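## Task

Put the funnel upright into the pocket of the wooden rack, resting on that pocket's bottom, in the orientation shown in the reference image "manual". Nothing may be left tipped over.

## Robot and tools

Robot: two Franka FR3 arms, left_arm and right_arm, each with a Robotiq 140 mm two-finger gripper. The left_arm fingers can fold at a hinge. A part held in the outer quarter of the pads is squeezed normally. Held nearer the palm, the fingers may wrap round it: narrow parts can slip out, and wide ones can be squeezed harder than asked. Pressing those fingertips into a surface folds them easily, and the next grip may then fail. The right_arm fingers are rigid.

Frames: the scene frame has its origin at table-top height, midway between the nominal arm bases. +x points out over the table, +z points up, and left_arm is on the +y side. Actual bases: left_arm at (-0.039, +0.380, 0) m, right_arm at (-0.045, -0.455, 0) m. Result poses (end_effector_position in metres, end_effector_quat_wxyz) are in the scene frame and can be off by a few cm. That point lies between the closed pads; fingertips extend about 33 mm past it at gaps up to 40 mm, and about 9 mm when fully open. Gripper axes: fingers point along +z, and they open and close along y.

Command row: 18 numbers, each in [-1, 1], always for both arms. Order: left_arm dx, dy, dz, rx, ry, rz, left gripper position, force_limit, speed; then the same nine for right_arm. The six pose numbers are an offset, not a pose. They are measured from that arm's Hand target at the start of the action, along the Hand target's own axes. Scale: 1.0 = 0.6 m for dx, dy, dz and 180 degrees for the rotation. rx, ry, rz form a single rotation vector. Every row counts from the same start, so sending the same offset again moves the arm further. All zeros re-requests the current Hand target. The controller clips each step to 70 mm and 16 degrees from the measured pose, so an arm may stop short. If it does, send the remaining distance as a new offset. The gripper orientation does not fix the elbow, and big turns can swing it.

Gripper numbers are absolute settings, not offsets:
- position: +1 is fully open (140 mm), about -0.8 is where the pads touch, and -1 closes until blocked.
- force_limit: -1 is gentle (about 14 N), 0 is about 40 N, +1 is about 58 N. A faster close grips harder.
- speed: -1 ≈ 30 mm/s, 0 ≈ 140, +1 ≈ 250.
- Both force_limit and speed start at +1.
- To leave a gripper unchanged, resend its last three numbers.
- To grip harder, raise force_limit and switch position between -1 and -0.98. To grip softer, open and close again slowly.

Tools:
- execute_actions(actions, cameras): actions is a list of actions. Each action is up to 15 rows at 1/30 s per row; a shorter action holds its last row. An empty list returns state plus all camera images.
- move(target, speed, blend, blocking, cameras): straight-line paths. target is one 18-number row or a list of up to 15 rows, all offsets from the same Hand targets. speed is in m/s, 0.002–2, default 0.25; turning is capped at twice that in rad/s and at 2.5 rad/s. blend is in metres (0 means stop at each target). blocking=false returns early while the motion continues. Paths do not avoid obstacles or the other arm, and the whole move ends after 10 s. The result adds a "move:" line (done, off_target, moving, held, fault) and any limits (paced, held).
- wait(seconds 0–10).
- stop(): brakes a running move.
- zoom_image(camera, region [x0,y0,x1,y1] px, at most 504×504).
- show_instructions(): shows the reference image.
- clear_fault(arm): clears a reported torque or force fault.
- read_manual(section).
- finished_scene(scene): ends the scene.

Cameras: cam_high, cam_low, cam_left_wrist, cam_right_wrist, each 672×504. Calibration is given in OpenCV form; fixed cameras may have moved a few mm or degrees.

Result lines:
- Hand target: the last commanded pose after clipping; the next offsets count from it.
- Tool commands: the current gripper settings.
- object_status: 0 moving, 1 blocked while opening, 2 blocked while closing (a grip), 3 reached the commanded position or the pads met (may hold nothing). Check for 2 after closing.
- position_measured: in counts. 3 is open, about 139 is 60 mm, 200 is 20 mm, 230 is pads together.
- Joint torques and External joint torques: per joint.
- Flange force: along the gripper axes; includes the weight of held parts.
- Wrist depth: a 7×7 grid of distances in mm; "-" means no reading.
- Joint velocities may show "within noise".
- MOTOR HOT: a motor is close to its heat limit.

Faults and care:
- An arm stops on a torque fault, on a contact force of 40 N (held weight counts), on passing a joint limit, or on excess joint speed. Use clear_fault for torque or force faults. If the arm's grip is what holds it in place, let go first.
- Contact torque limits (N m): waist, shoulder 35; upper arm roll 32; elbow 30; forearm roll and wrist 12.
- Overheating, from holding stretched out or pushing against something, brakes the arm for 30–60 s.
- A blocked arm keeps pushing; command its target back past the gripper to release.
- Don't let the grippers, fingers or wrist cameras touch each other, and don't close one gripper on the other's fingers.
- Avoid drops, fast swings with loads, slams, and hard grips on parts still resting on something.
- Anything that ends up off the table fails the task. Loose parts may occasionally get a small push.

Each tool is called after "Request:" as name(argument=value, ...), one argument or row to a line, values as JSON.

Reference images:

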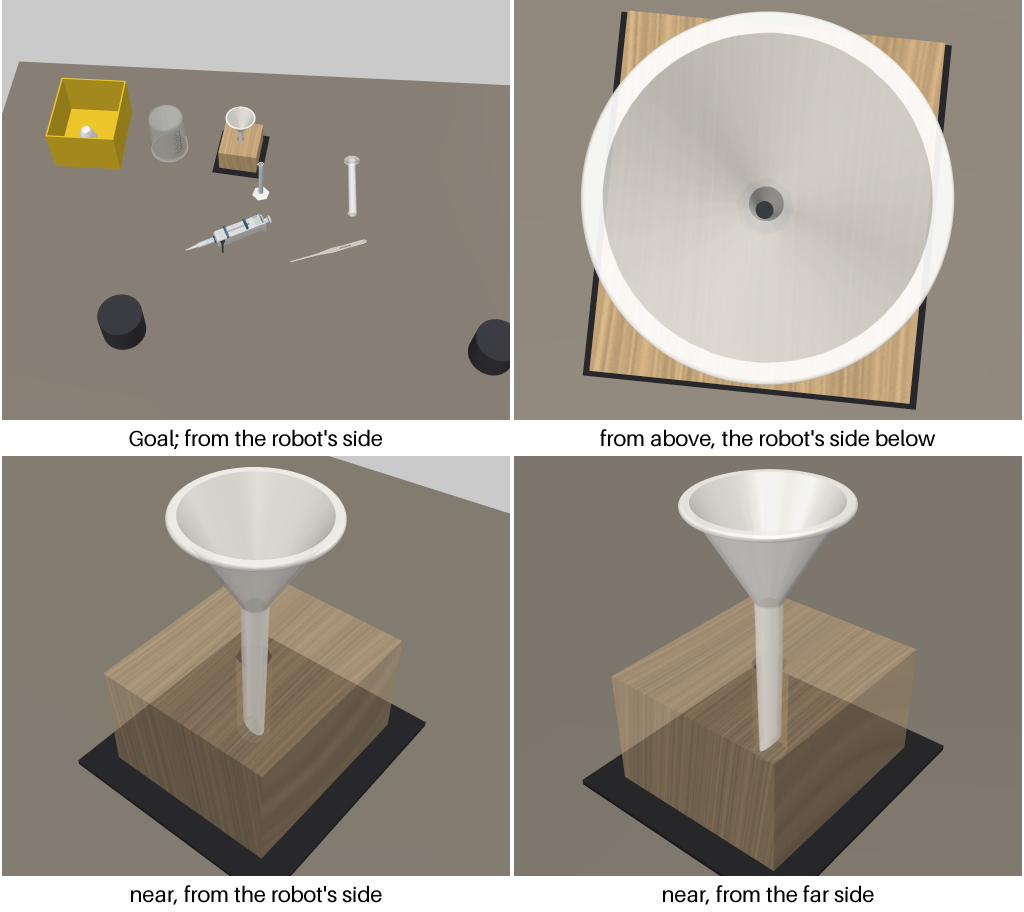

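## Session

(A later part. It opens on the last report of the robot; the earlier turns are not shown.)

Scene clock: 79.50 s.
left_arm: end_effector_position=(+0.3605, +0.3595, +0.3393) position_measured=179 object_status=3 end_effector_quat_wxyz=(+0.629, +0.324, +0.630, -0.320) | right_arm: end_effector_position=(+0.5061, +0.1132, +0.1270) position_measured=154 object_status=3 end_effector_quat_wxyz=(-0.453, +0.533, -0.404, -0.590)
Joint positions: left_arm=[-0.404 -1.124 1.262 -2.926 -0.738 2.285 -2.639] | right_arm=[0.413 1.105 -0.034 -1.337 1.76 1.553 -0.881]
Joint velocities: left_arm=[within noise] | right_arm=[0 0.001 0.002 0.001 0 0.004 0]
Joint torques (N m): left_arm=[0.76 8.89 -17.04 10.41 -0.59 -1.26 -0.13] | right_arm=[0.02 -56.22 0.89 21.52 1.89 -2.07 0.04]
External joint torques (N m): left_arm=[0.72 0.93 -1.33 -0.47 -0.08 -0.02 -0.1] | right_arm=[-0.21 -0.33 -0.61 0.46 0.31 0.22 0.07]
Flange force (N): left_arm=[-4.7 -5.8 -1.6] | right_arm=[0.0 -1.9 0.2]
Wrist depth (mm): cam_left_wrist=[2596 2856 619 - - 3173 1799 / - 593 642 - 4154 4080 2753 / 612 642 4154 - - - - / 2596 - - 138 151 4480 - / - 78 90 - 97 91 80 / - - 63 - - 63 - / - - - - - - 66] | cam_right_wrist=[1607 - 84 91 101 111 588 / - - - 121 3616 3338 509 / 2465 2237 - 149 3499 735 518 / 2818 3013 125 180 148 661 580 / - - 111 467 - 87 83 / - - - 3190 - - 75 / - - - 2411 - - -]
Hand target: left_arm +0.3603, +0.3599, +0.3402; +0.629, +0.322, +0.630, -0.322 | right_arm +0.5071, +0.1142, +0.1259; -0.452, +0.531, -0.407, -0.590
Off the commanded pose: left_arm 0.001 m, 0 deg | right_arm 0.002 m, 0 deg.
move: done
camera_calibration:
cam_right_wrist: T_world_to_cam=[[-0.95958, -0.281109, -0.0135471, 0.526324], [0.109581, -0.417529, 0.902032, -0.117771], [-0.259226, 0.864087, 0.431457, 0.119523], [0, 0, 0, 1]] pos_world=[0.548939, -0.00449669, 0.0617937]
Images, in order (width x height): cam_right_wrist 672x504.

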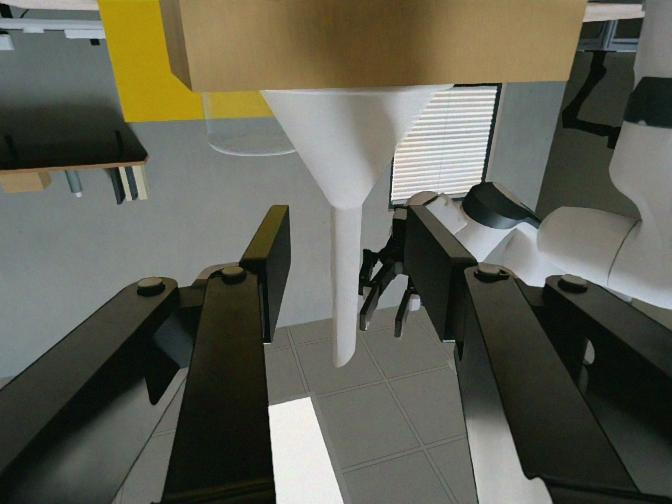

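Request:
move(
  target=[0,0,0,0,0,0,-0.4,-0.3,-1,-0.002,0.0012,-0.001,0,0,0,-1,-0.3,-1],
  speed=0.1,
  cameras=["cam_right_wrist"],
)

Request:
zoom_image(
  camera="cam_right_wrist",
  region=[247, 100, 447, 300],
)

Scene clock: 81.27 s.
left_arm: end_effector_position=(+0.3605, +0.3595, +0.3393) position_measured=179 object_status=3 end_effector_quat_wxyz=(+0.629, +0.324, +0.630, -0.320) | right_arm: end_effector_position=(+0.5057, +0.1131, +0.1272) position_measured=211 object_status=0 end_effector_quat_wxyz=(-0.453, +0.533, -0.404, -0.590)
Joint positions: left_arm=[-0.404 -1.124 1.262 -2.926 -0.738 2.285 -2.639] | right_arm=[0.413 1.103 -0.033 -1.34 1.76 1.554 -0.881]
Joint torques (N m): left_arm=[0.8 8.85 -17 10.43 -0.59 -1.25 -0.13] | right_arm=[-0.18 -57.34 0.95 21.06 1.64 -2.25 0]
External joint torques (N m): left_arm=[0.81 0.84 -1.26 -0.32 -0.08 0.01 -0.1] | right_arm=[-0.06 -1.43 -0.36 -0.04 0.04 0.03 0.03]
Flange force (N): left_arm=[-4.6 -5.7 -1.9] | right_arm=[-3.8 4.3 -0.4]
Wrist depth (mm): cam_left_wrist=[2262 2753 612 3515 - - 1620 / - 674 3087 5711 4080 - 2753 / 611 644 4231 - 3808 3360 2596 / 2430 - - 140 150 3745 3685 / - 78 90 - 97 91 79 / - - 63 - - 63 - / - - - - - - 66] | cam_right_wrist=[1793 - 84 92 101 112 588 / 2678 - - 122 3444 3144 510 / 2438 2284 3499 145 3557 3287 522 / - - - 124 613 684 577 / - - 90 186 90 83 851 / - 65 - - - 75 - / - - - - - - -]
Hand target: left_arm +0.3603, +0.3599, +0.3402; +0.629, +0.322, +0.630, -0.322 | right_arm +0.5066, +0.1133, +0.1271; -0.452, +0.531, -0.407, -0.590
Off the commanded pose: left_arm 0.001 m, 0 deg | right_arm 0.001 m, 0 deg.
move: done
camera_calibration:
cam_right_wrist: T_world_to_cam=[[-0.95971, -0.280719, -0.012403, 0.525892], [0.110311, -0.416989, 0.902193, -0.118487], [-0.258435, 0.864475, 0.431155, 0.119051], [0, 0, 0, 1]] pos_world=[0.548541, -0.00469669, 0.062091]
Images, in order (width x height): cam_right_wrist 672x504.

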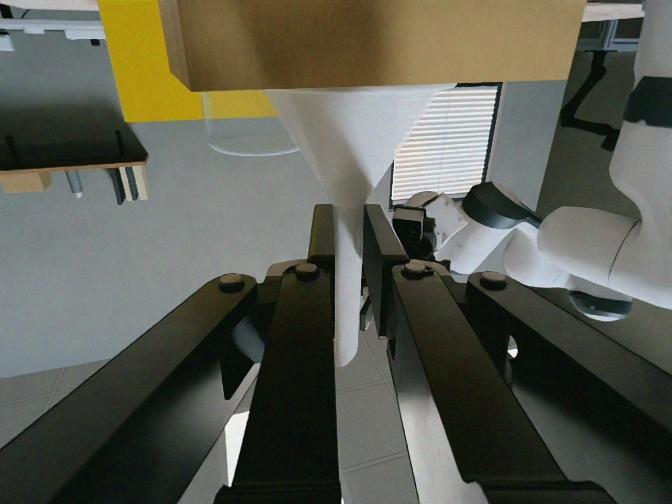

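Scaled by 2.520 from the camera's 672x504 image, which has a finer 960x720 frame.

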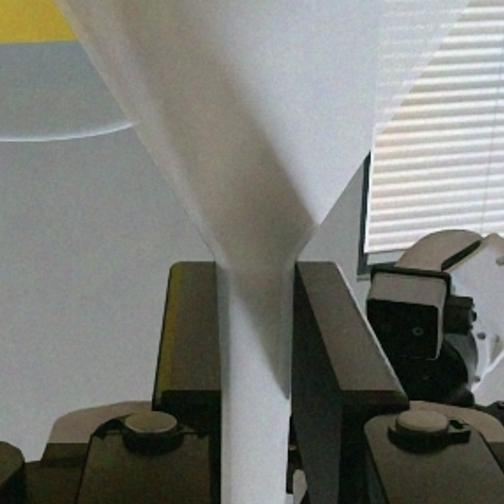

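Request:
move(
  target=[
    [0,0,0,0,0,0,-0.4,-0.3,-1,-0.1243,0,0.0131,0,0,0,-1,-0.3,-1],
    [0,0,0,0,0,0,-0.4,-0.3,-1,-0.1243,0,0.0131,0.0523,0,0.4973,-1,-0.3,-1],
    [0,0,0,0,0,0,-0.4,-0.3,-1,-0.1243,0,0.0131,0.1045,0,0.9945,-1,-0.3,-1],
  ],
  speed=[0.12,0.5,0.5],
  blend=[0.015,0.015,0],
  cameras=["cam_right_wrist","cam_low","cam_high"],
)

Request:
zoom_image(
  camera="cam_right_wrist",
  region=[200, 150, 500, 450],
)

Request:
zoom_image(
  camera="cam_low",
  region=[240, 80, 440, 260],
)

Scene clock: 88.87 s.
left_arm: end_effector_position=(+0.3605, +0.3595, +0.3393) position_measured=179 object_status=3 end_effector_quat_wxyz=(+0.629, +0.324, +0.630, -0.320) | right_arm: end_effector_position=(+0.5071, +0.1143, +0.2026) position_measured=211 object_status=2 end_effector_quat_wxyz=(+0.528, -0.451, -0.591, -0.411)
Joint positions: left_arm=[-0.404 -1.124 1.262 -2.926 -0.738 2.285 -2.639] | right_arm=[0.354 0.799 0.082 -1.518 1.556 1.796 2.392]
Joint velocities: left_arm=[within noise] | right_arm=[0 -0.001 -0.002 -0.001 0 0 0.006]
Joint torques (N m): left_arm=[0.78 8.91 -17.06 10.43 -0.59 -1.24 -0.13] | right_arm=[-0.49 -53.31 2.41 23.66 1.17 -1.78 0.25]
External joint torques (N m): left_arm=[0.76 0.89 -1.33 -0.36 -0.09 0 -0.1] | right_arm=[-0.46 -0.27 -0.94 1.03 -0.23 -0.28 0.22]
Flange force (N): left_arm=[-4.8 -5.7 -1.6] | right_arm=[-0.1 5.1 -0.9]
Wrist depth (mm): cam_left_wrist=[1813 - 449 337 3872 - 2197 / - - 584 - - 3360 - / - 619 670 4231 - 3461 - / 656 666 - 140 125 - 3173 / 2892 78 90 140 97 91 84 / - - 63 3087 - 63 - / - - - - - - 66] | cam_right_wrist=[505 520 523 - - - - / 2260 3390 - 127 136 - 2237 / 596 886 847 148 661 - - / 540 615 616 - 107 616 2214 / 471 - 90 - 90 84 466 / - 65 - - - 75 - / - - - - - - -]
Hand target: left_arm +0.3603, +0.3599, +0.3402; +0.629, +0.322, +0.630, -0.322 | right_arm +0.5065, +0.1133, +0.2021; +0.531, -0.452, -0.590, -0.407
Off the commanded pose: left_arm 0.001 m, 0 deg | right_arm 0.001 m, 1 deg.
move: done; limits=paced
camera_calibration:
cam_right_wrist: T_world_to_cam=[[0.970862, 0.239086, 0.0162834, -0.515736], [0.117313, -0.414924, -0.902262, 0.175694], [-0.208961, 0.877882, -0.430882, 0.233898], [0, 0, 0, 1]] pos_world=[0.528973, -0.00913027, 0.267702]
Images, in order (width x height): cam_high 672x504, cam_low 672x504, cam_right_wrist 672x504.

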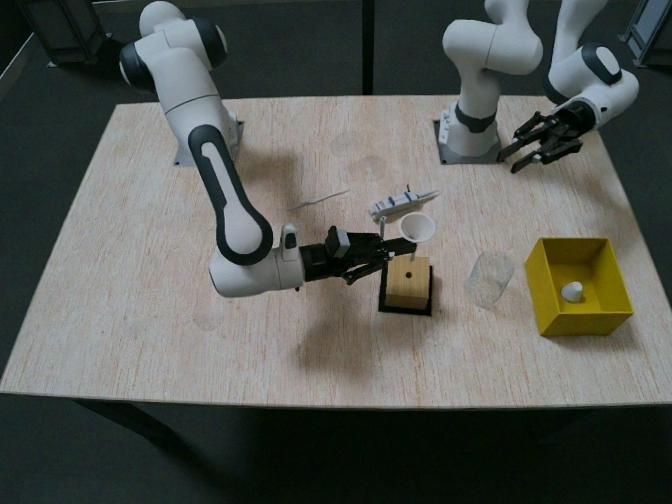

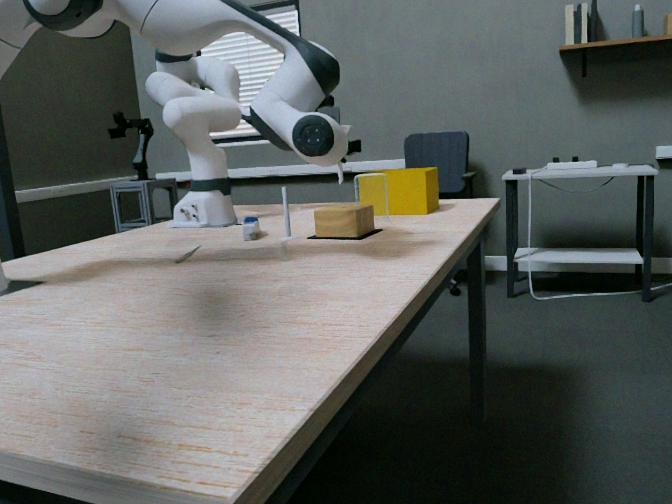

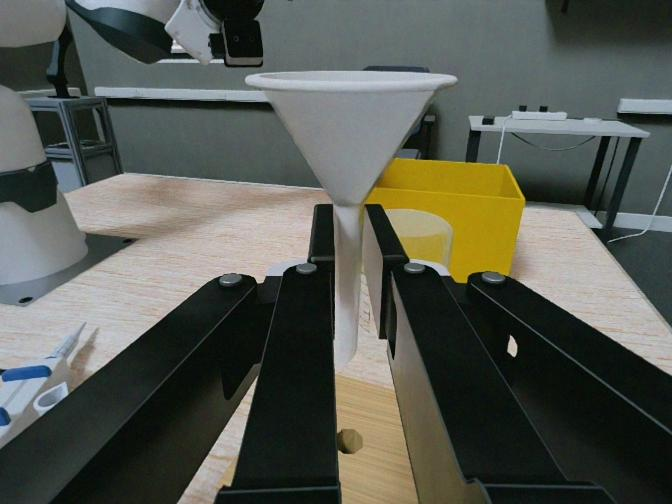

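Scaled by 1.680 from the camera's 672x504 image, which has a finer 960x720 frame.

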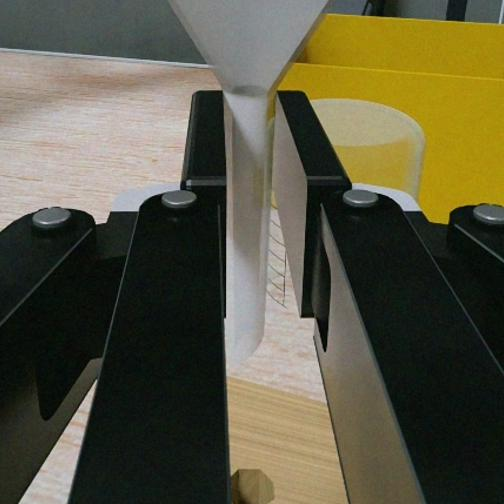

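Scaled by 2.520 from the camera's 672x504 image, which has a finer 960x720 frame.

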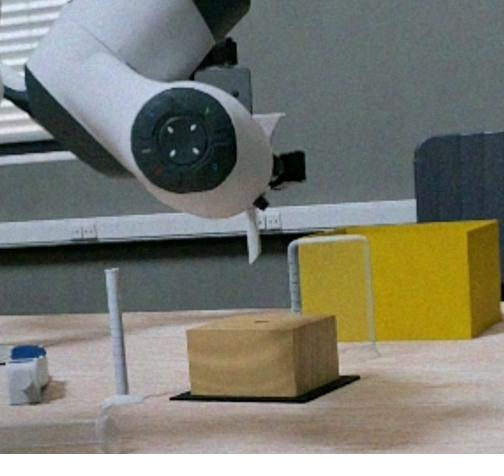

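Request:
zoom_image(
  camera="cam_high",
  region=[360, 200, 460, 320],
)

Request:
zoom_image(
  camera="cam_right_wrist",
  region=[280, 330, 430, 480],
)

Request:
zoom_image(
  camera="cam_low",
  region=[290, 130, 400, 245],
)

Scaled by 4.200 from the camera's 672x504 image, which has a finer 960x720 frame.

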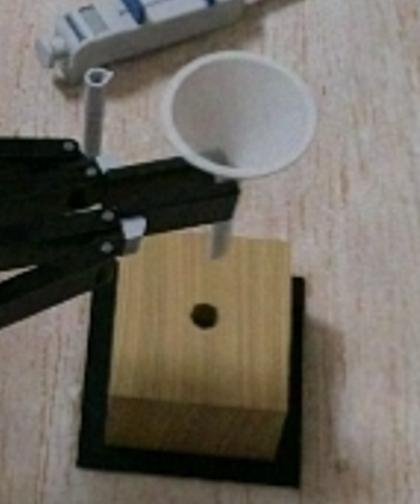

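Scaled by 3.360 from the camera's 672x504 image, which has a finer 960x720 frame.

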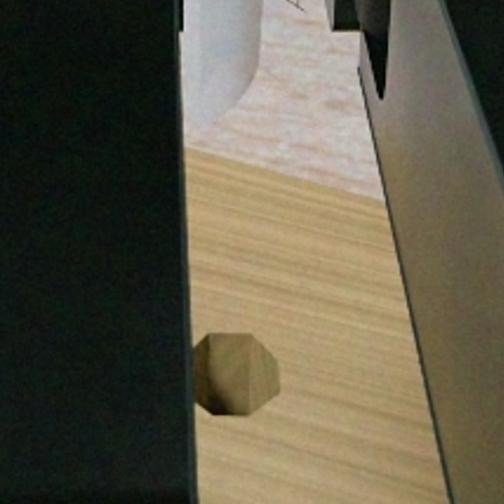

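Scaled by 4.383 from the camera's 672x504 image, which has a finer 960x720 frame.

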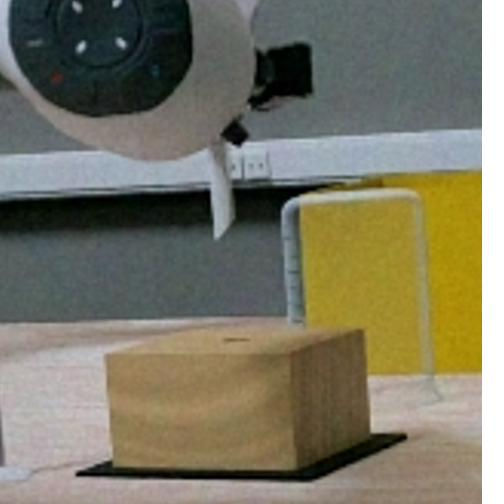

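Request:
move(
  target=[0,0,0,0,0,0,-0.4,-0.3,-1,-0.058,0.0068,0.0086,0,0,0,-1,-0.3,-1],
  speed=0.1,
  cameras=["cam_right_wrist","cam_low","cam_high"],
)

Request:
zoom_image(
  camera="cam_right_wrist",
  region=[290, 300, 410, 420],
)

Request:
zoom_image(
  camera="cam_high",
  region=[370, 220, 450, 300],
)

Request:
zoom_image(
  camera="cam_low",
  region=[300, 160, 390, 240],
)

Scene clock: 93.23 s.
left_arm: end_effector_position=(+0.3605, +0.3595, +0.3393) position_measured=179 object_status=3 end_effector_quat_wxyz=(+0.629, +0.324, +0.630, -0.320) | right_arm: end_effector_position=(+0.5112, +0.1153, +0.1666) position_measured=211 object_status=2 end_effector_quat_wxyz=(+0.532, -0.456, -0.587, -0.406)
Joint positions: left_arm=[-0.404 -1.124 1.262 -2.926 -0.738 2.285 -2.639] | right_arm=[0.354 0.882 0.082 -1.466 1.556 1.796 2.379]
Joint velocities: left_arm=[within noise] | right_arm=[0.002 0 0 -0.001 0 -0.001 -0.006]
Joint torques (N m): left_arm=[0.8 8.88 -16.99 10.43 -0.58 -1.26 -0.15] | right_arm=[-0.13 -55.05 3.07 23.26 1.38 -1.65 -0.36]
External joint torques (N m): left_arm=[0.78 0.88 -1.27 -0.43 -0.07 -0.02 -0.12] | right_arm=[0.07 -0.8 -0.41 0.91 0.01 -0.1 -0.38]
Flange force (N): left_arm=[-4.6 -5.9 -1.8] | right_arm=[0.3 1.6 -0.1]
Wrist depth (mm): cam_left_wrist=[2218 - 517 - - - 2308 / 2077 2720 624 4662 3808 - - / 644 653 680 - 4393 2820 2856 / 636 686 3311 140 126 - 3410 / - 78 90 140 97 91 2856 / - - 63 - - 63 - / - - - - - - 66] | cam_right_wrist=[1669 532 2818 - - - 2358 / 2465 3945 - 126 608 - 2308 / 588 792 756 146 - - 2494 / 524 538 532 124 484 491 522 / 415 - 90 184 90 83 398 / - 65 - - - 75 - / - - - - - - -]
Hand target: left_arm +0.3603, +0.3599, +0.3402; +0.629, +0.322, +0.630, -0.322 | right_arm +0.5101, +0.1158, +0.1669; +0.531, -0.452, -0.590, -0.407
Off the commanded pose: left_arm 0.001 m, 0 deg | right_arm 0.001 m, 1 deg.
move: done
camera_calibration:
cam_right_wrist: T_world_to_cam=[[0.971396, 0.237464, -0.00114046, -0.516541], [0.101418, -0.419206, -0.902209, 0.151775], [-0.21472, 0.876286, -0.431298, 0.221634], [0, 0, 0, 1]] pos_world=[0.533962, -0.00793001, 0.231934]
Images, in order (width x height): cam_high 672x504, cam_low 672x504, cam_right_wrist 672x504.

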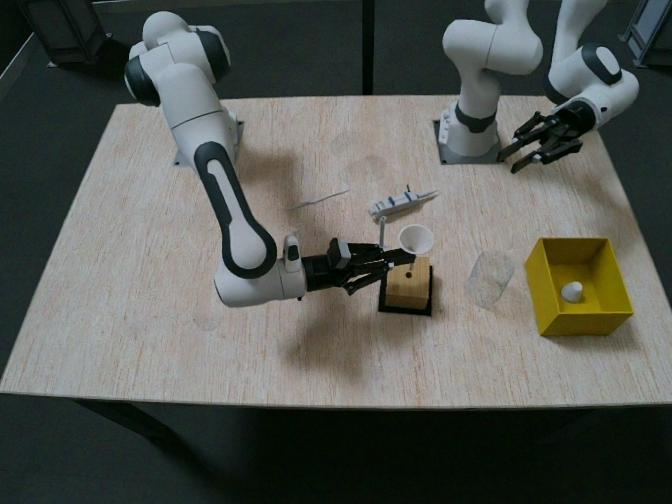

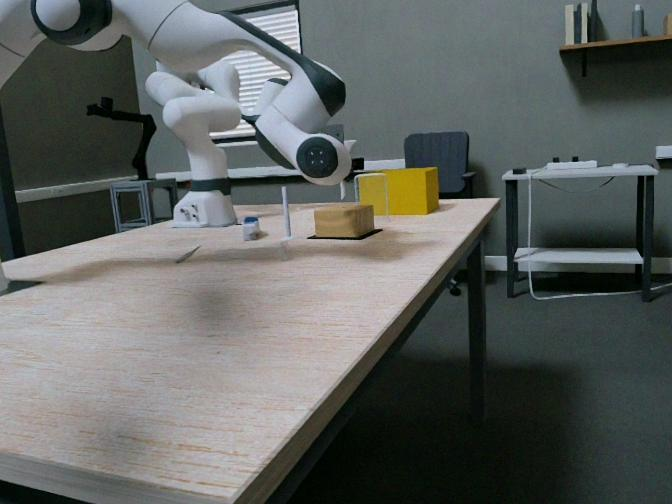

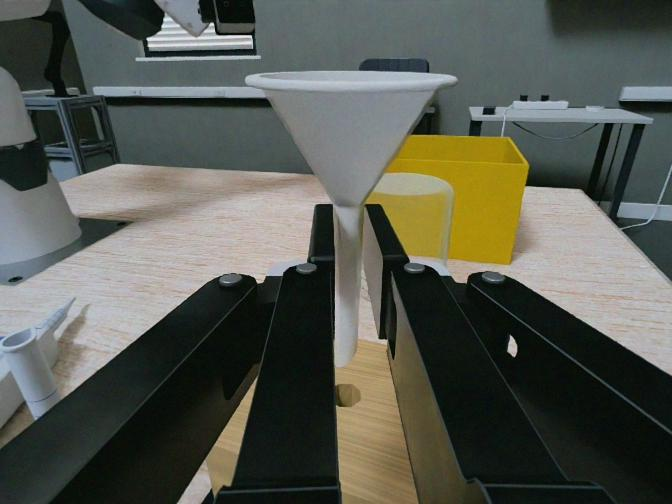

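Scaled by 4.200 from the camera's 672x504 image, which has a finer 960x720 frame.

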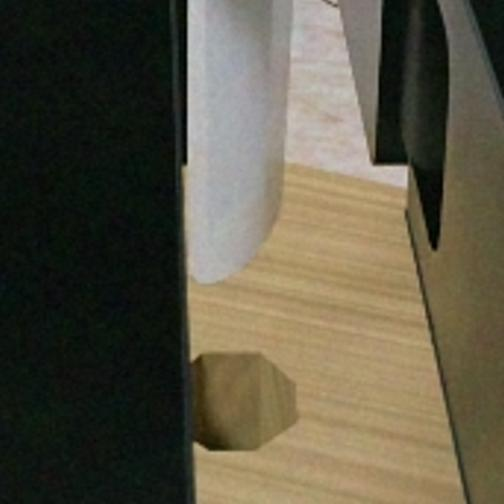

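Scaled by 6.300 from the camera's 672x504 image, which has a finer 960x720 frame.

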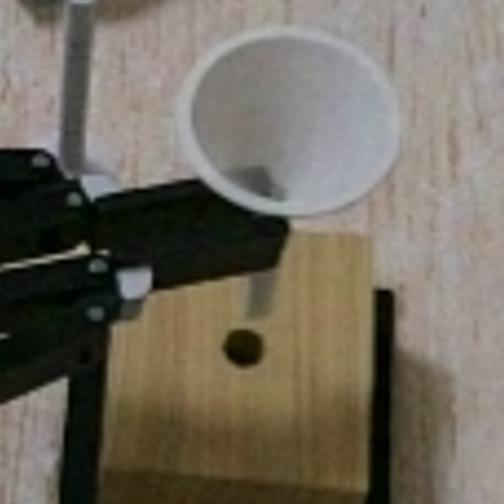

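Scaled by 5.600 from the camera's 672x504 image, which has a finer 960x720 frame.

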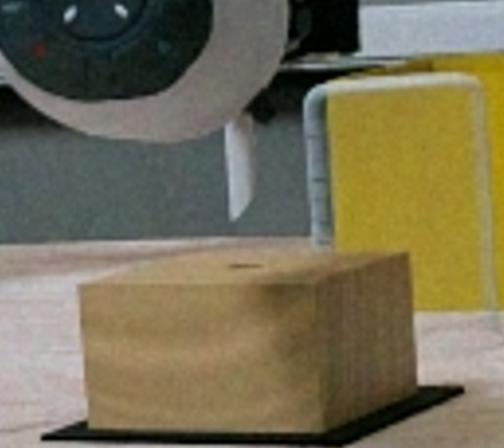

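Request:
move(
  target=[0,0,0,0,0,0,-0.4,-0.3,-1,-0.0252,0.0023,-0.0005,0,0,0,-1,-0.3,-1],
  speed=0.08,
  cameras=["cam_right_wrist","cam_low","cam_high"],
)

Request:
zoom_image(
  camera="cam_right_wrist",
  region=[300, 310, 400, 410],
)

Request:
zoom_image(
  camera="cam_high",
  region=[380, 235, 440, 295],
)

Request:
zoom_image(
  camera="cam_low",
  region=[300, 160, 390, 240],
)

Scene clock: 95.57 s.
left_arm: end_effector_position=(+0.3605, +0.3595, +0.3393) position_measured=179 object_status=3 end_effector_quat_wxyz=(+0.629, +0.324, +0.630, -0.320) | right_arm: end_effector_position=(+0.5125, +0.1152, +0.1519) position_measured=211 object_status=2 end_effector_quat_wxyz=(+0.532, -0.456, -0.587, -0.406)
Joint positions: left_arm=[-0.404 -1.124 1.262 -2.926 -0.738 2.285 -2.639] | right_arm=[0.354 0.915 0.081 -1.445 1.556 1.796 2.367]
Joint velocities: left_arm=[within noise] | right_arm=[-0.001 0 0 0 0.001 -0.001 -0.007]
Joint torques (N m): left_arm=[0.72 8.81 -17.04 10.43 -0.57 -1.24 -0.11] | right_arm=[-0.48 -55.14 2.78 23.31 1.1 -1.83 -0.38]
External joint torques (N m): left_arm=[0.64 0.78 -1.33 -0.42 -0.06 -0.01 -0.08] | right_arm=[-0.35 -0.78 -0.8 1.27 -0.23 -0.26 -0.41]
Flange force (N): left_arm=[-4.6 -5.5 -1.3] | right_arm=[-0.2 3.7 -0.8]
Wrist depth (mm): cam_left_wrist=[- 2308 544 3745 - - 1799 / - - 629 - 5313 3218 - / 626 645 714 - - 3515 - / 647 3130 115 140 125 6012 - / - 78 90 4569 97 91 79 / - - 63 - - 63 - / - - - 2720 - - 66] | cam_right_wrist=[3013 2678 3557 2712 - - - / 2384 2614 - 126 143 1990 2214 / 580 822 716 143 - 629 1793 / 506 507 538 124 116 485 484 / 385 - 90 185 90 84 373 / - 65 - - - 75 - / - - - - - - -]
Hand target: left_arm +0.3603, +0.3599, +0.3402; +0.629, +0.322, +0.630, -0.322 | right_arm +0.5120, +0.1144, +0.1519; +0.531, -0.452, -0.590, -0.407
Off the commanded pose: left_arm 0.001 m, 0 deg | right_arm 0.001 m, 1 deg.
move: done
camera_calibration:
cam_right_wrist: T_world_to_cam=[[0.971399, 0.237452, -0.000780375, -0.517901], [0.101819, -0.419499, -0.902027, 0.138123], [-0.214515, 0.876149, -0.431678, 0.215545], [0, 0, 0, 1]] pos_world=[0.535263, -0.00793023, 0.217232]
Images, in order (width x height): cam_high 672x504, cam_low 672x504, cam_right_wrist 672x504.

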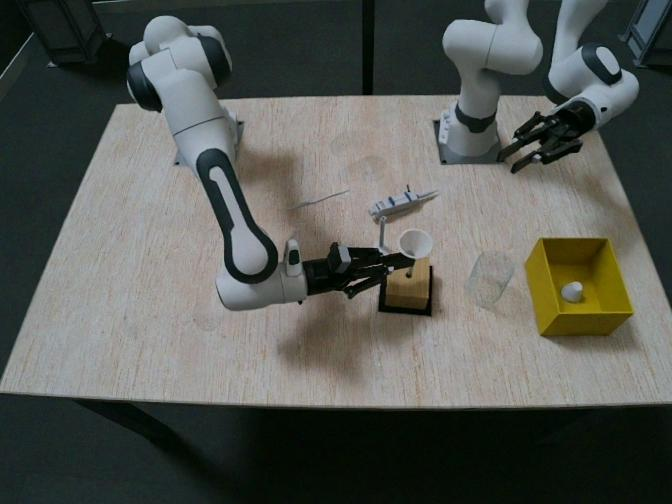

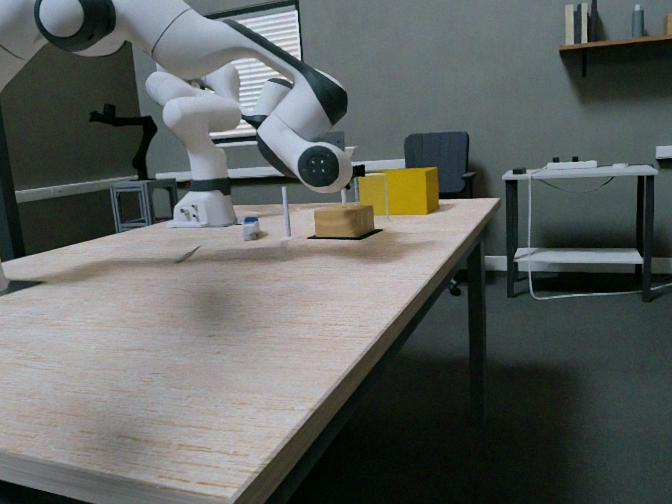

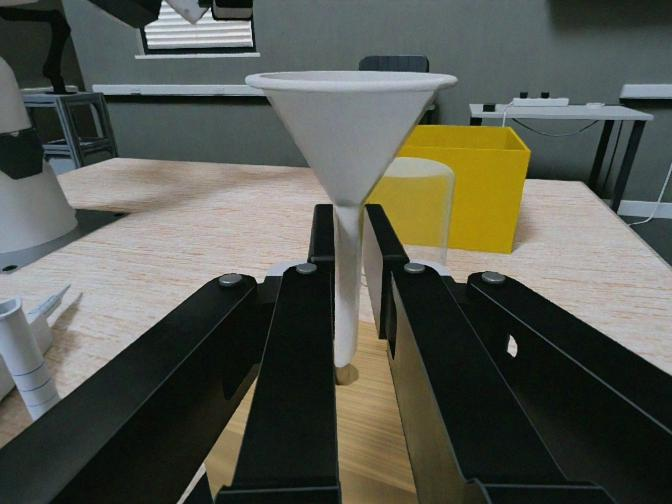

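Scaled by 5.040 from the camera's 672x504 image, which has a finer 960x720 frame.

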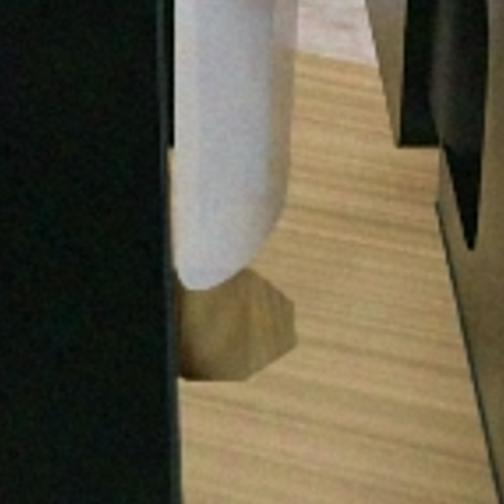

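Scaled by 8.400 from the camera's 672x504 image, which has a finer 960x720 frame.

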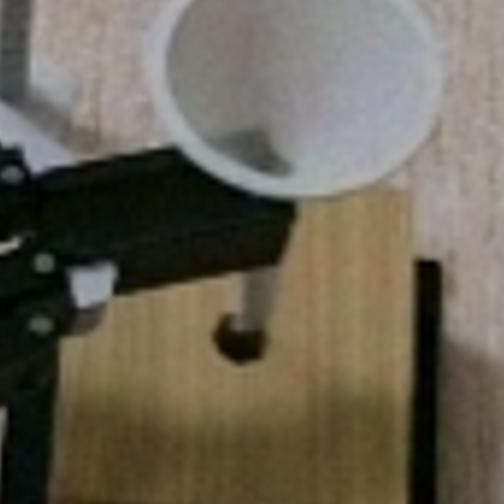

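Scaled by 5.600 from the camera's 672x504 image, which has a finer 960x720 frame.

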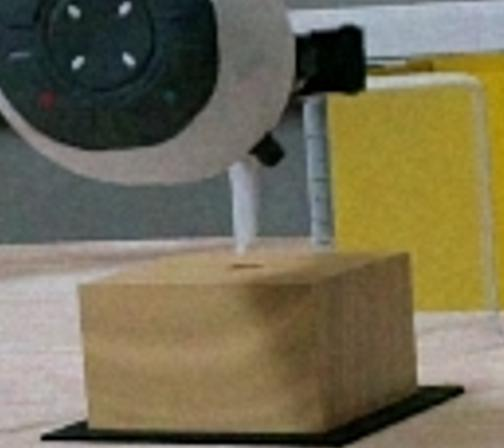

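Request:
move(
  target=[0,0,0,0,0,0,-0.4,-0.3,-1,-0.0168,-0.0013,-0.0006,0,0,0,-1,-0.3,-1],
  speed=0.04,
  cameras=["cam_right_wrist","cam_low","cam_high"],
)

Request:
zoom_image(
  camera="cam_right_wrist",
  region=[300, 310, 400, 410],
)

Request:
zoom_image(
  camera="cam_high",
  region=[380, 235, 440, 295],
)

Request:
zoom_image(
  camera="cam_low",
  region=[300, 160, 390, 240],
)

Scene clock: 97.67 s.
left_arm: end_effector_position=(+0.3605, +0.3595, +0.3393) position_measured=179 object_status=3 end_effector_quat_wxyz=(+0.629, +0.324, +0.630, -0.320) | right_arm: end_effector_position=(+0.5121, +0.1138, +0.1420) position_measured=211 object_status=2 end_effector_quat_wxyz=(+0.532, -0.456, -0.588, -0.406)
Joint positions: left_arm=[-0.404 -1.124 1.262 -2.926 -0.738 2.285 -2.639] | right_arm=[0.352 0.933 0.081 -1.438 1.556 1.794 2.355]
Joint velocities: left_arm=[within noise] | right_arm=[-0.001 -0.001 -0.001 0.001 -0.001 -0.001 -0.004]
Joint torques (N m): left_arm=[0.75 8.86 -16.98 10.38 -0.59 -1.24 -0.12] | right_arm=[-0.64 -55.18 2.78 23.28 1.16 -1.9 -0.26]
External joint torques (N m): left_arm=[0.72 0.87 -1.26 -0.38 -0.08 0.01 -0.09] | right_arm=[-0.63 -0.49 -0.92 1.3 -0.16 -0.3 -0.29]
Flange force (N): left_arm=[-4.4 -5.5 -1.5] | right_arm=[-0.8 5.0 -1.0]
Wrist depth (mm): cam_left_wrist=[- 3461 547 6346 - 4154 1842 / - 2892 628 - - - - / 638 644 662 - 4311 4393 - / 653 - - 137 136 - - / - 78 90 - 97 91 79 / - - 63 - - 63 - / - - - - - - 66] | cam_right_wrist=[2781 3238 - - 2333 - - / 2411 2712 - 126 - 2028 2148 / 571 772 684 145 484 670 2465 / 480 481 514 - 117 465 461 / 370 - 90 184 90 83 357 / - 65 - - - 75 - / - - - - - - -]
Hand target: left_arm +0.3603, +0.3599, +0.3402; +0.629, +0.322, +0.630, -0.322 | right_arm +0.5116, +0.1128, +0.1419; +0.531, -0.452, -0.590, -0.407
Off the commanded pose: left_arm 0.001 m, 0 deg | right_arm 0.001 m, 1 deg.
move: done
camera_calibration:
cam_right_wrist: T_world_to_cam=[[0.971317, 0.237788, -0.00040967, -0.517217], [0.102324, -0.419528, -0.901957, 0.12836], [-0.214646, 0.876044, -0.431826, 0.212512], [0, 0, 0, 1]] pos_world=[0.534863, -0.00933106, 0.207331]
Images, in order (width x height): cam_high 672x504, cam_low 672x504, cam_right_wrist 672x504.

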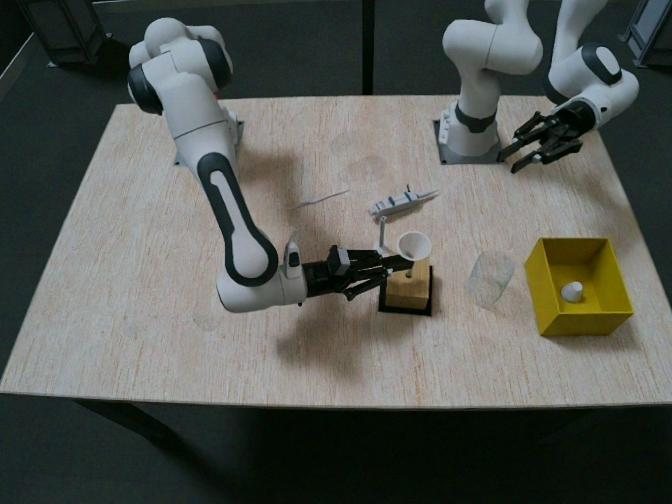

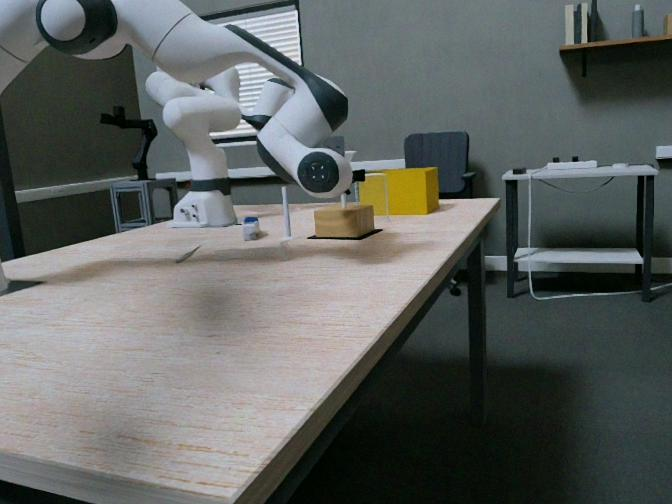

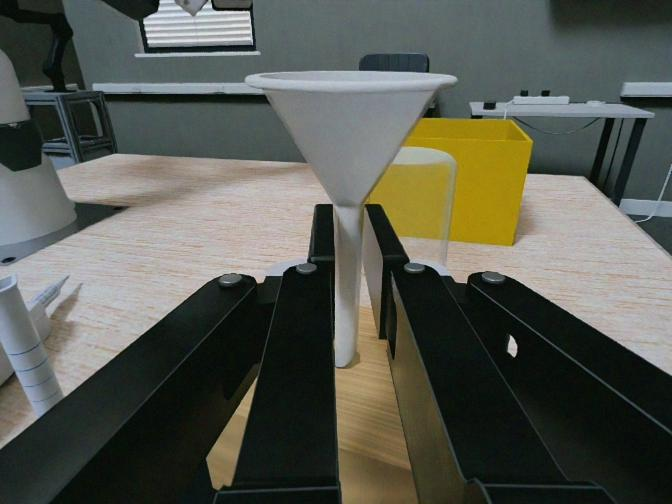

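Scaled by 5.040 from the camera's 672x504 image, which has a finer 960x720 frame.

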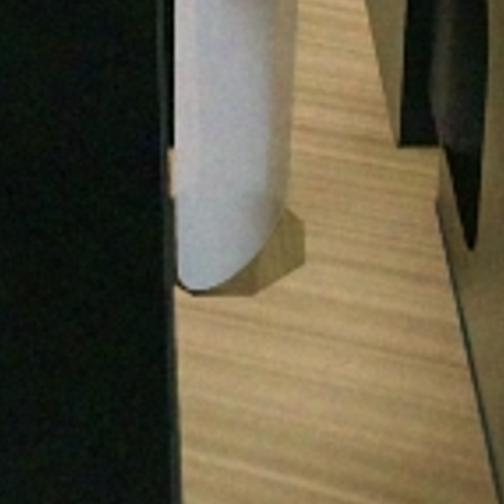

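Scaled by 8.400 from the camera's 672x504 image, which has a finer 960x720 frame.

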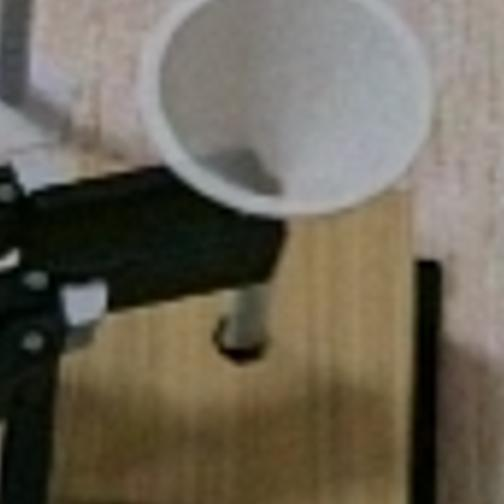

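Scaled by 5.600 from the camera's 672x504 image, which has a finer 960x720 frame.

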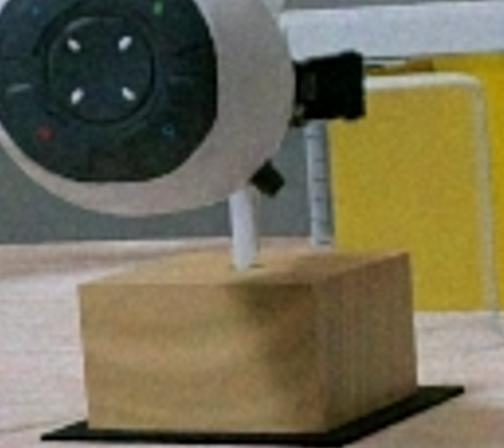

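Request:
move(
  target=[0,0,0,0,0,0,-0.4,-0.3,-1,-0.0497,0,0.0052,0,0,0,-1,-0.3,-1],
  speed=0.05,
  cameras=["cam_right_wrist","cam_low"],
)

Request:
zoom_image(
  camera="cam_right_wrist",
  region=[290, 180, 410, 380],
)

Request:
zoom_image(
  camera="cam_low",
  region=[300, 160, 390, 240],
)

Scene clock: 99.43 s.
left_arm: end_effector_position=(+0.3605, +0.3595, +0.3393) position_measured=179 object_status=3 end_effector_quat_wxyz=(+0.629, +0.324, +0.630, -0.320) | right_arm: end_effector_position=(+0.5122, +0.1133, +0.1116) position_measured=211 object_status=2 end_effector_quat_wxyz=(+0.532, -0.456, -0.588, -0.406)
Joint positions: left_arm=[-0.404 -1.124 1.262 -2.926 -0.738 2.285 -2.639] | right_arm=[0.352 0.999 0.081 -1.398 1.556 1.794 2.329]
Joint velocities: left_arm=[within noise] | right_arm=[0 0.001 -0.001 0 0 0 -0.006]
Joint torques (N m): left_arm=[0.72 8.82 -17.08 10.44 -0.58 -1.25 -0.1] | right_arm=[-0.36 -55.92 3.22 22.63 1.29 -1.84 -0.41]
External joint torques (N m): left_arm=[0.74 0.84 -1.36 -0.35 -0.07 0 -0.07] | right_arm=[-0.52 -0.58 -0.75 0.93 0.01 -0.17 -0.44]
Flange force (N): left_arm=[-4.8 -5.7 -1.5] | right_arm=[-0.5 2.4 -0.9]
Wrist depth (mm): cam_left_wrist=[2155 3311 548 3173 - - 1969 / - 2656 626 - 3006 - 2753 / 633 638 4311 4231 3745 3745 2720 / 631 - - 138 135 2967 - / - 78 90 - 97 91 2688 / - - 63 - - 63 - / - - - - - - 66] | cam_right_wrist=[2411 - 2746 - - - - / 2333 2972 - 121 143 2781 2308 / 533 661 652 155 - 620 2047 / 409 411 440 124 399 394 395 / 315 - 90 - 90 83 287 / - 65 - - - 75 - / - - - - - - -]
Hand target: left_arm +0.3603, +0.3599, +0.3402; +0.629, +0.322, +0.630, -0.322 | right_arm +0.5116, +0.1128, +0.1119; +0.531, -0.452, -0.590, -0.407
Off the commanded pose: left_arm 0.001 m, 0 deg | right_arm 0.001 m, 1 deg.
move: done
camera_calibration:
cam_right_wrist: T_world_to_cam=[[0.971244, 0.238083, -0.000829334, -0.517091], [0.102199, -0.420056, -0.901725, 0.10083], [-0.215034, 0.87571, -0.432309, 0.200177], [0, 0, 0, 1]] pos_world=[0.534962, -0.00983222, 0.177031]
Images, in order (width x height): cam_low 672x504, cam_right_wrist 672x504.

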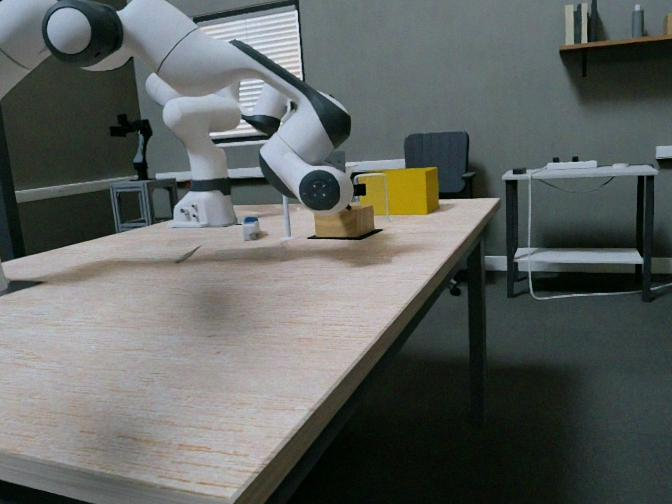

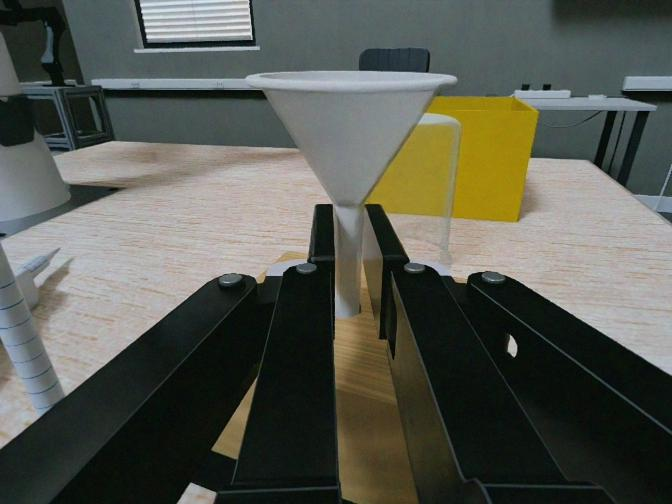

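Scaled by 2.520 from the camera's 672x504 image, which has a finer 960x720 frame.

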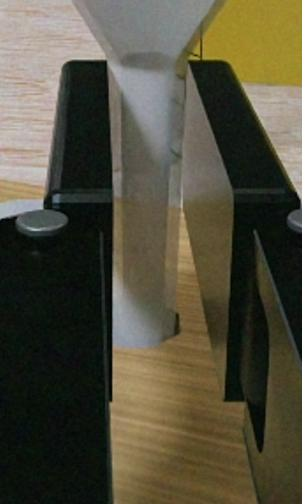

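Scaled by 5.600 from the camera's 672x504 image, which has a finer 960x720 frame.

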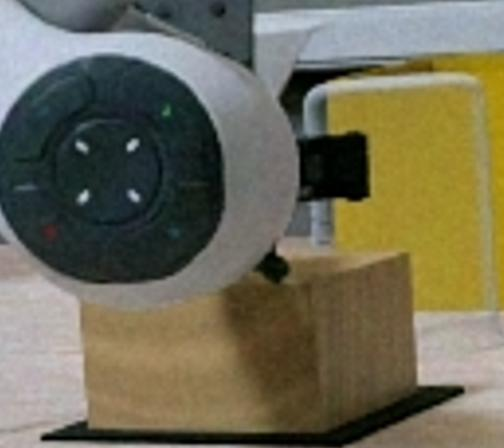

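Request:
move(
  target=[0,0,0,0,0,0,-0.4,-0.3,-1,-0.0199,0.0005,0.0021,0,0,0,-1,-0.3,-1],
  speed=0.04,
  cameras=["cam_right_wrist"],
)

Request:
zoom_image(
  camera="cam_right_wrist",
  region=[290, 180, 410, 380],
)

Scene clock: 100.47 s.
left_arm: end_effector_position=(+0.3605, +0.3595, +0.3393) position_measured=179 object_status=3 end_effector_quat_wxyz=(+0.629, +0.324, +0.630, -0.320) | right_arm: end_effector_position=(+0.5127, +0.1132, +0.0998) position_measured=211 object_status=2 end_effector_quat_wxyz=(+0.531, -0.456, -0.588, -0.406)
Joint positions: left_arm=[-0.404 -1.124 1.262 -2.926 -0.738 2.285 -2.639] | right_arm=[0.352 1.027 0.081 -1.379 1.556 1.794 2.32]
Joint velocities: left_arm=[within noise] | right_arm=[0.001 0 0.001 0.006 0.001 0 -0.003]
Joint torques (N m): left_arm=[0.73 8.82 -17.05 10.42 -0.58 -1.25 -0.07] | right_arm=[-0.17 -55.93 3.27 23.77 1.25 -1.87 -0.42]
External joint torques (N m): left_arm=[0.65 0.82 -1.34 -0.48 -0.07 -0.02 -0.04] | right_arm=[-0.3 -0.59 -0.72 2.35 -0.01 -0.19 -0.45]
Flange force (N): left_arm=[-4.5 -5.6 -1.2] | right_arm=[-2.5 10.0 0.8]
Wrist depth (mm): cam_left_wrist=[2820 2656 581 3515 - 2567 2004 / - 2929 636 4569 3461 3087 - / 612 631 - 3461 4154 6012 - / 644 - - 150 125 3626 3130 / - 78 90 - 97 91 2856 / - - 63 3515 - 63 - / - - - 2538 - - 66] | cam_right_wrist=[2127 3013 3338 2712 - - 2523 / 2438 3945 - 126 141 2284 2678 / 538 615 606 154 483 572 514 / 383 381 378 124 373 368 366 / 292 - 90 153 90 83 281 / - 65 - 142 - 75 - / - - - - - - -]
Hand target: left_arm +0.3603, +0.3599, +0.3402; +0.629, +0.322, +0.630, -0.322 | right_arm +0.5119, +0.1129, +0.0999; +0.531, -0.452, -0.590, -0.407
Off the commanded pose: left_arm 0.001 m, 0 deg | right_arm 0.001 m, 1 deg.
move: done
camera_calibration:
cam_right_wrist: T_world_to_cam=[[0.971361, 0.237608, -0.000450824, -0.517693], [0.10233, -0.420043, -0.901717, 0.0900256], [-0.214445, 0.875846, -0.432328, 0.194959], [0, 0, 0, 1]] pos_world=[0.535463, -0.00993107, 0.16523]
Images, in order (width x height): cam_right_wrist 672x504.

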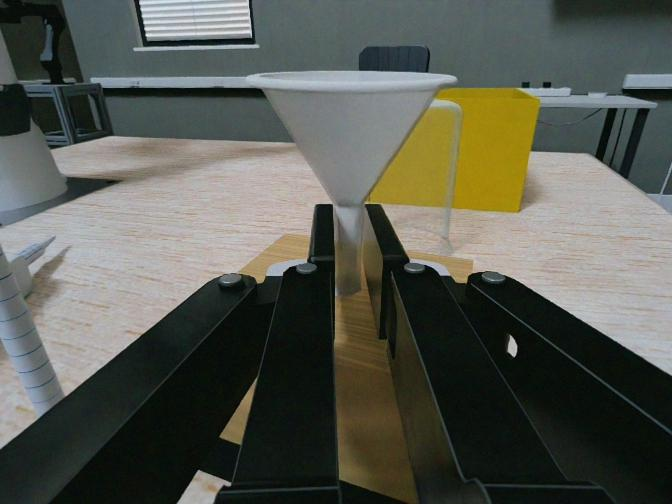

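Scaled by 2.520 from the camera's 672x504 image, which has a finer 960x720 frame.

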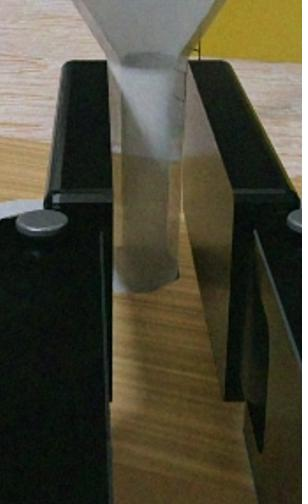

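Request:
move(
  target=[0,0,0,0,0,0,-0.4,-0.3,-1,-0.0050,-0.0008,0.0005,0,0,0,-1,-0.3,-1],
  speed=0.03,
  cameras=[],
)

Scene clock: 101.43 s.
left_arm: end_effector_position=(+0.3605, +0.3595, +0.3393) position_measured=179 object_status=3 end_effector_quat_wxyz=(+0.629, +0.324, +0.630, -0.320) | right_arm: end_effector_position=(+0.5123, +0.1130, +0.0969) position_measured=211 object_status=2 end_effector_quat_wxyz=(+0.531, -0.455, -0.588, -0.406)
Joint positions: left_arm=[-0.404 -1.124 1.262 -2.926 -0.738 2.285 -2.639] | right_arm=[0.352 1.032 0.081 -1.376 1.556 1.794 2.316]
Joint velocities: left_arm=[within noise] | right_arm=[-0.002 -0.001 -0.001 0.001 -0.001 0 -0.004]
Joint torques (N m): left_arm=[0.8 8.89 -16.99 10.44 -0.59 -1.25 -0.11] | right_arm=[-0.2 -55.71 3.39 22.72 1.3 -1.85 -0.32]
External joint torques (N m): left_arm=[0.76 0.91 -1.29 -0.38 -0.07 0 -0.08] | right_arm=[-0.24 -0.09 -0.58 1.16 0.03 -0.17 -0.35]
Flange force (N): left_arm=[-4.5 -5.7 -1.7] | right_arm=[-1.9 5.3 0.2]
Wrist depth (mm): cam_left_wrist=[- 600 595 - - 3087 1953 / - - 642 3685 4966 3808 - / 631 636 4008 3685 3685 3461 2355 / 658 3087 114 139 125 3264 2538 / - 78 90 - 97 91 79 / - - 63 - - 63 - / - - - - - - 66] | cam_right_wrist=[2284 - 2411 - - - - / 2438 3099 - 126 134 - 2009 / 534 606 591 - 477 467 514 / 374 373 403 124 363 366 360 / 287 - 90 - 90 83 276 / - 65 - - - 75 - / - - - - - - -]
Hand target: left_arm +0.3603, +0.3599, +0.3402; +0.629, +0.322, +0.630, -0.322 | right_arm +0.5115, +0.1128, +0.0969; +0.531, -0.452, -0.590, -0.407
Off the commanded pose: left_arm 0.001 m, 0 deg | right_arm 0.001 m, 0 deg.
move: done
No camera images: "cameras" was empty.


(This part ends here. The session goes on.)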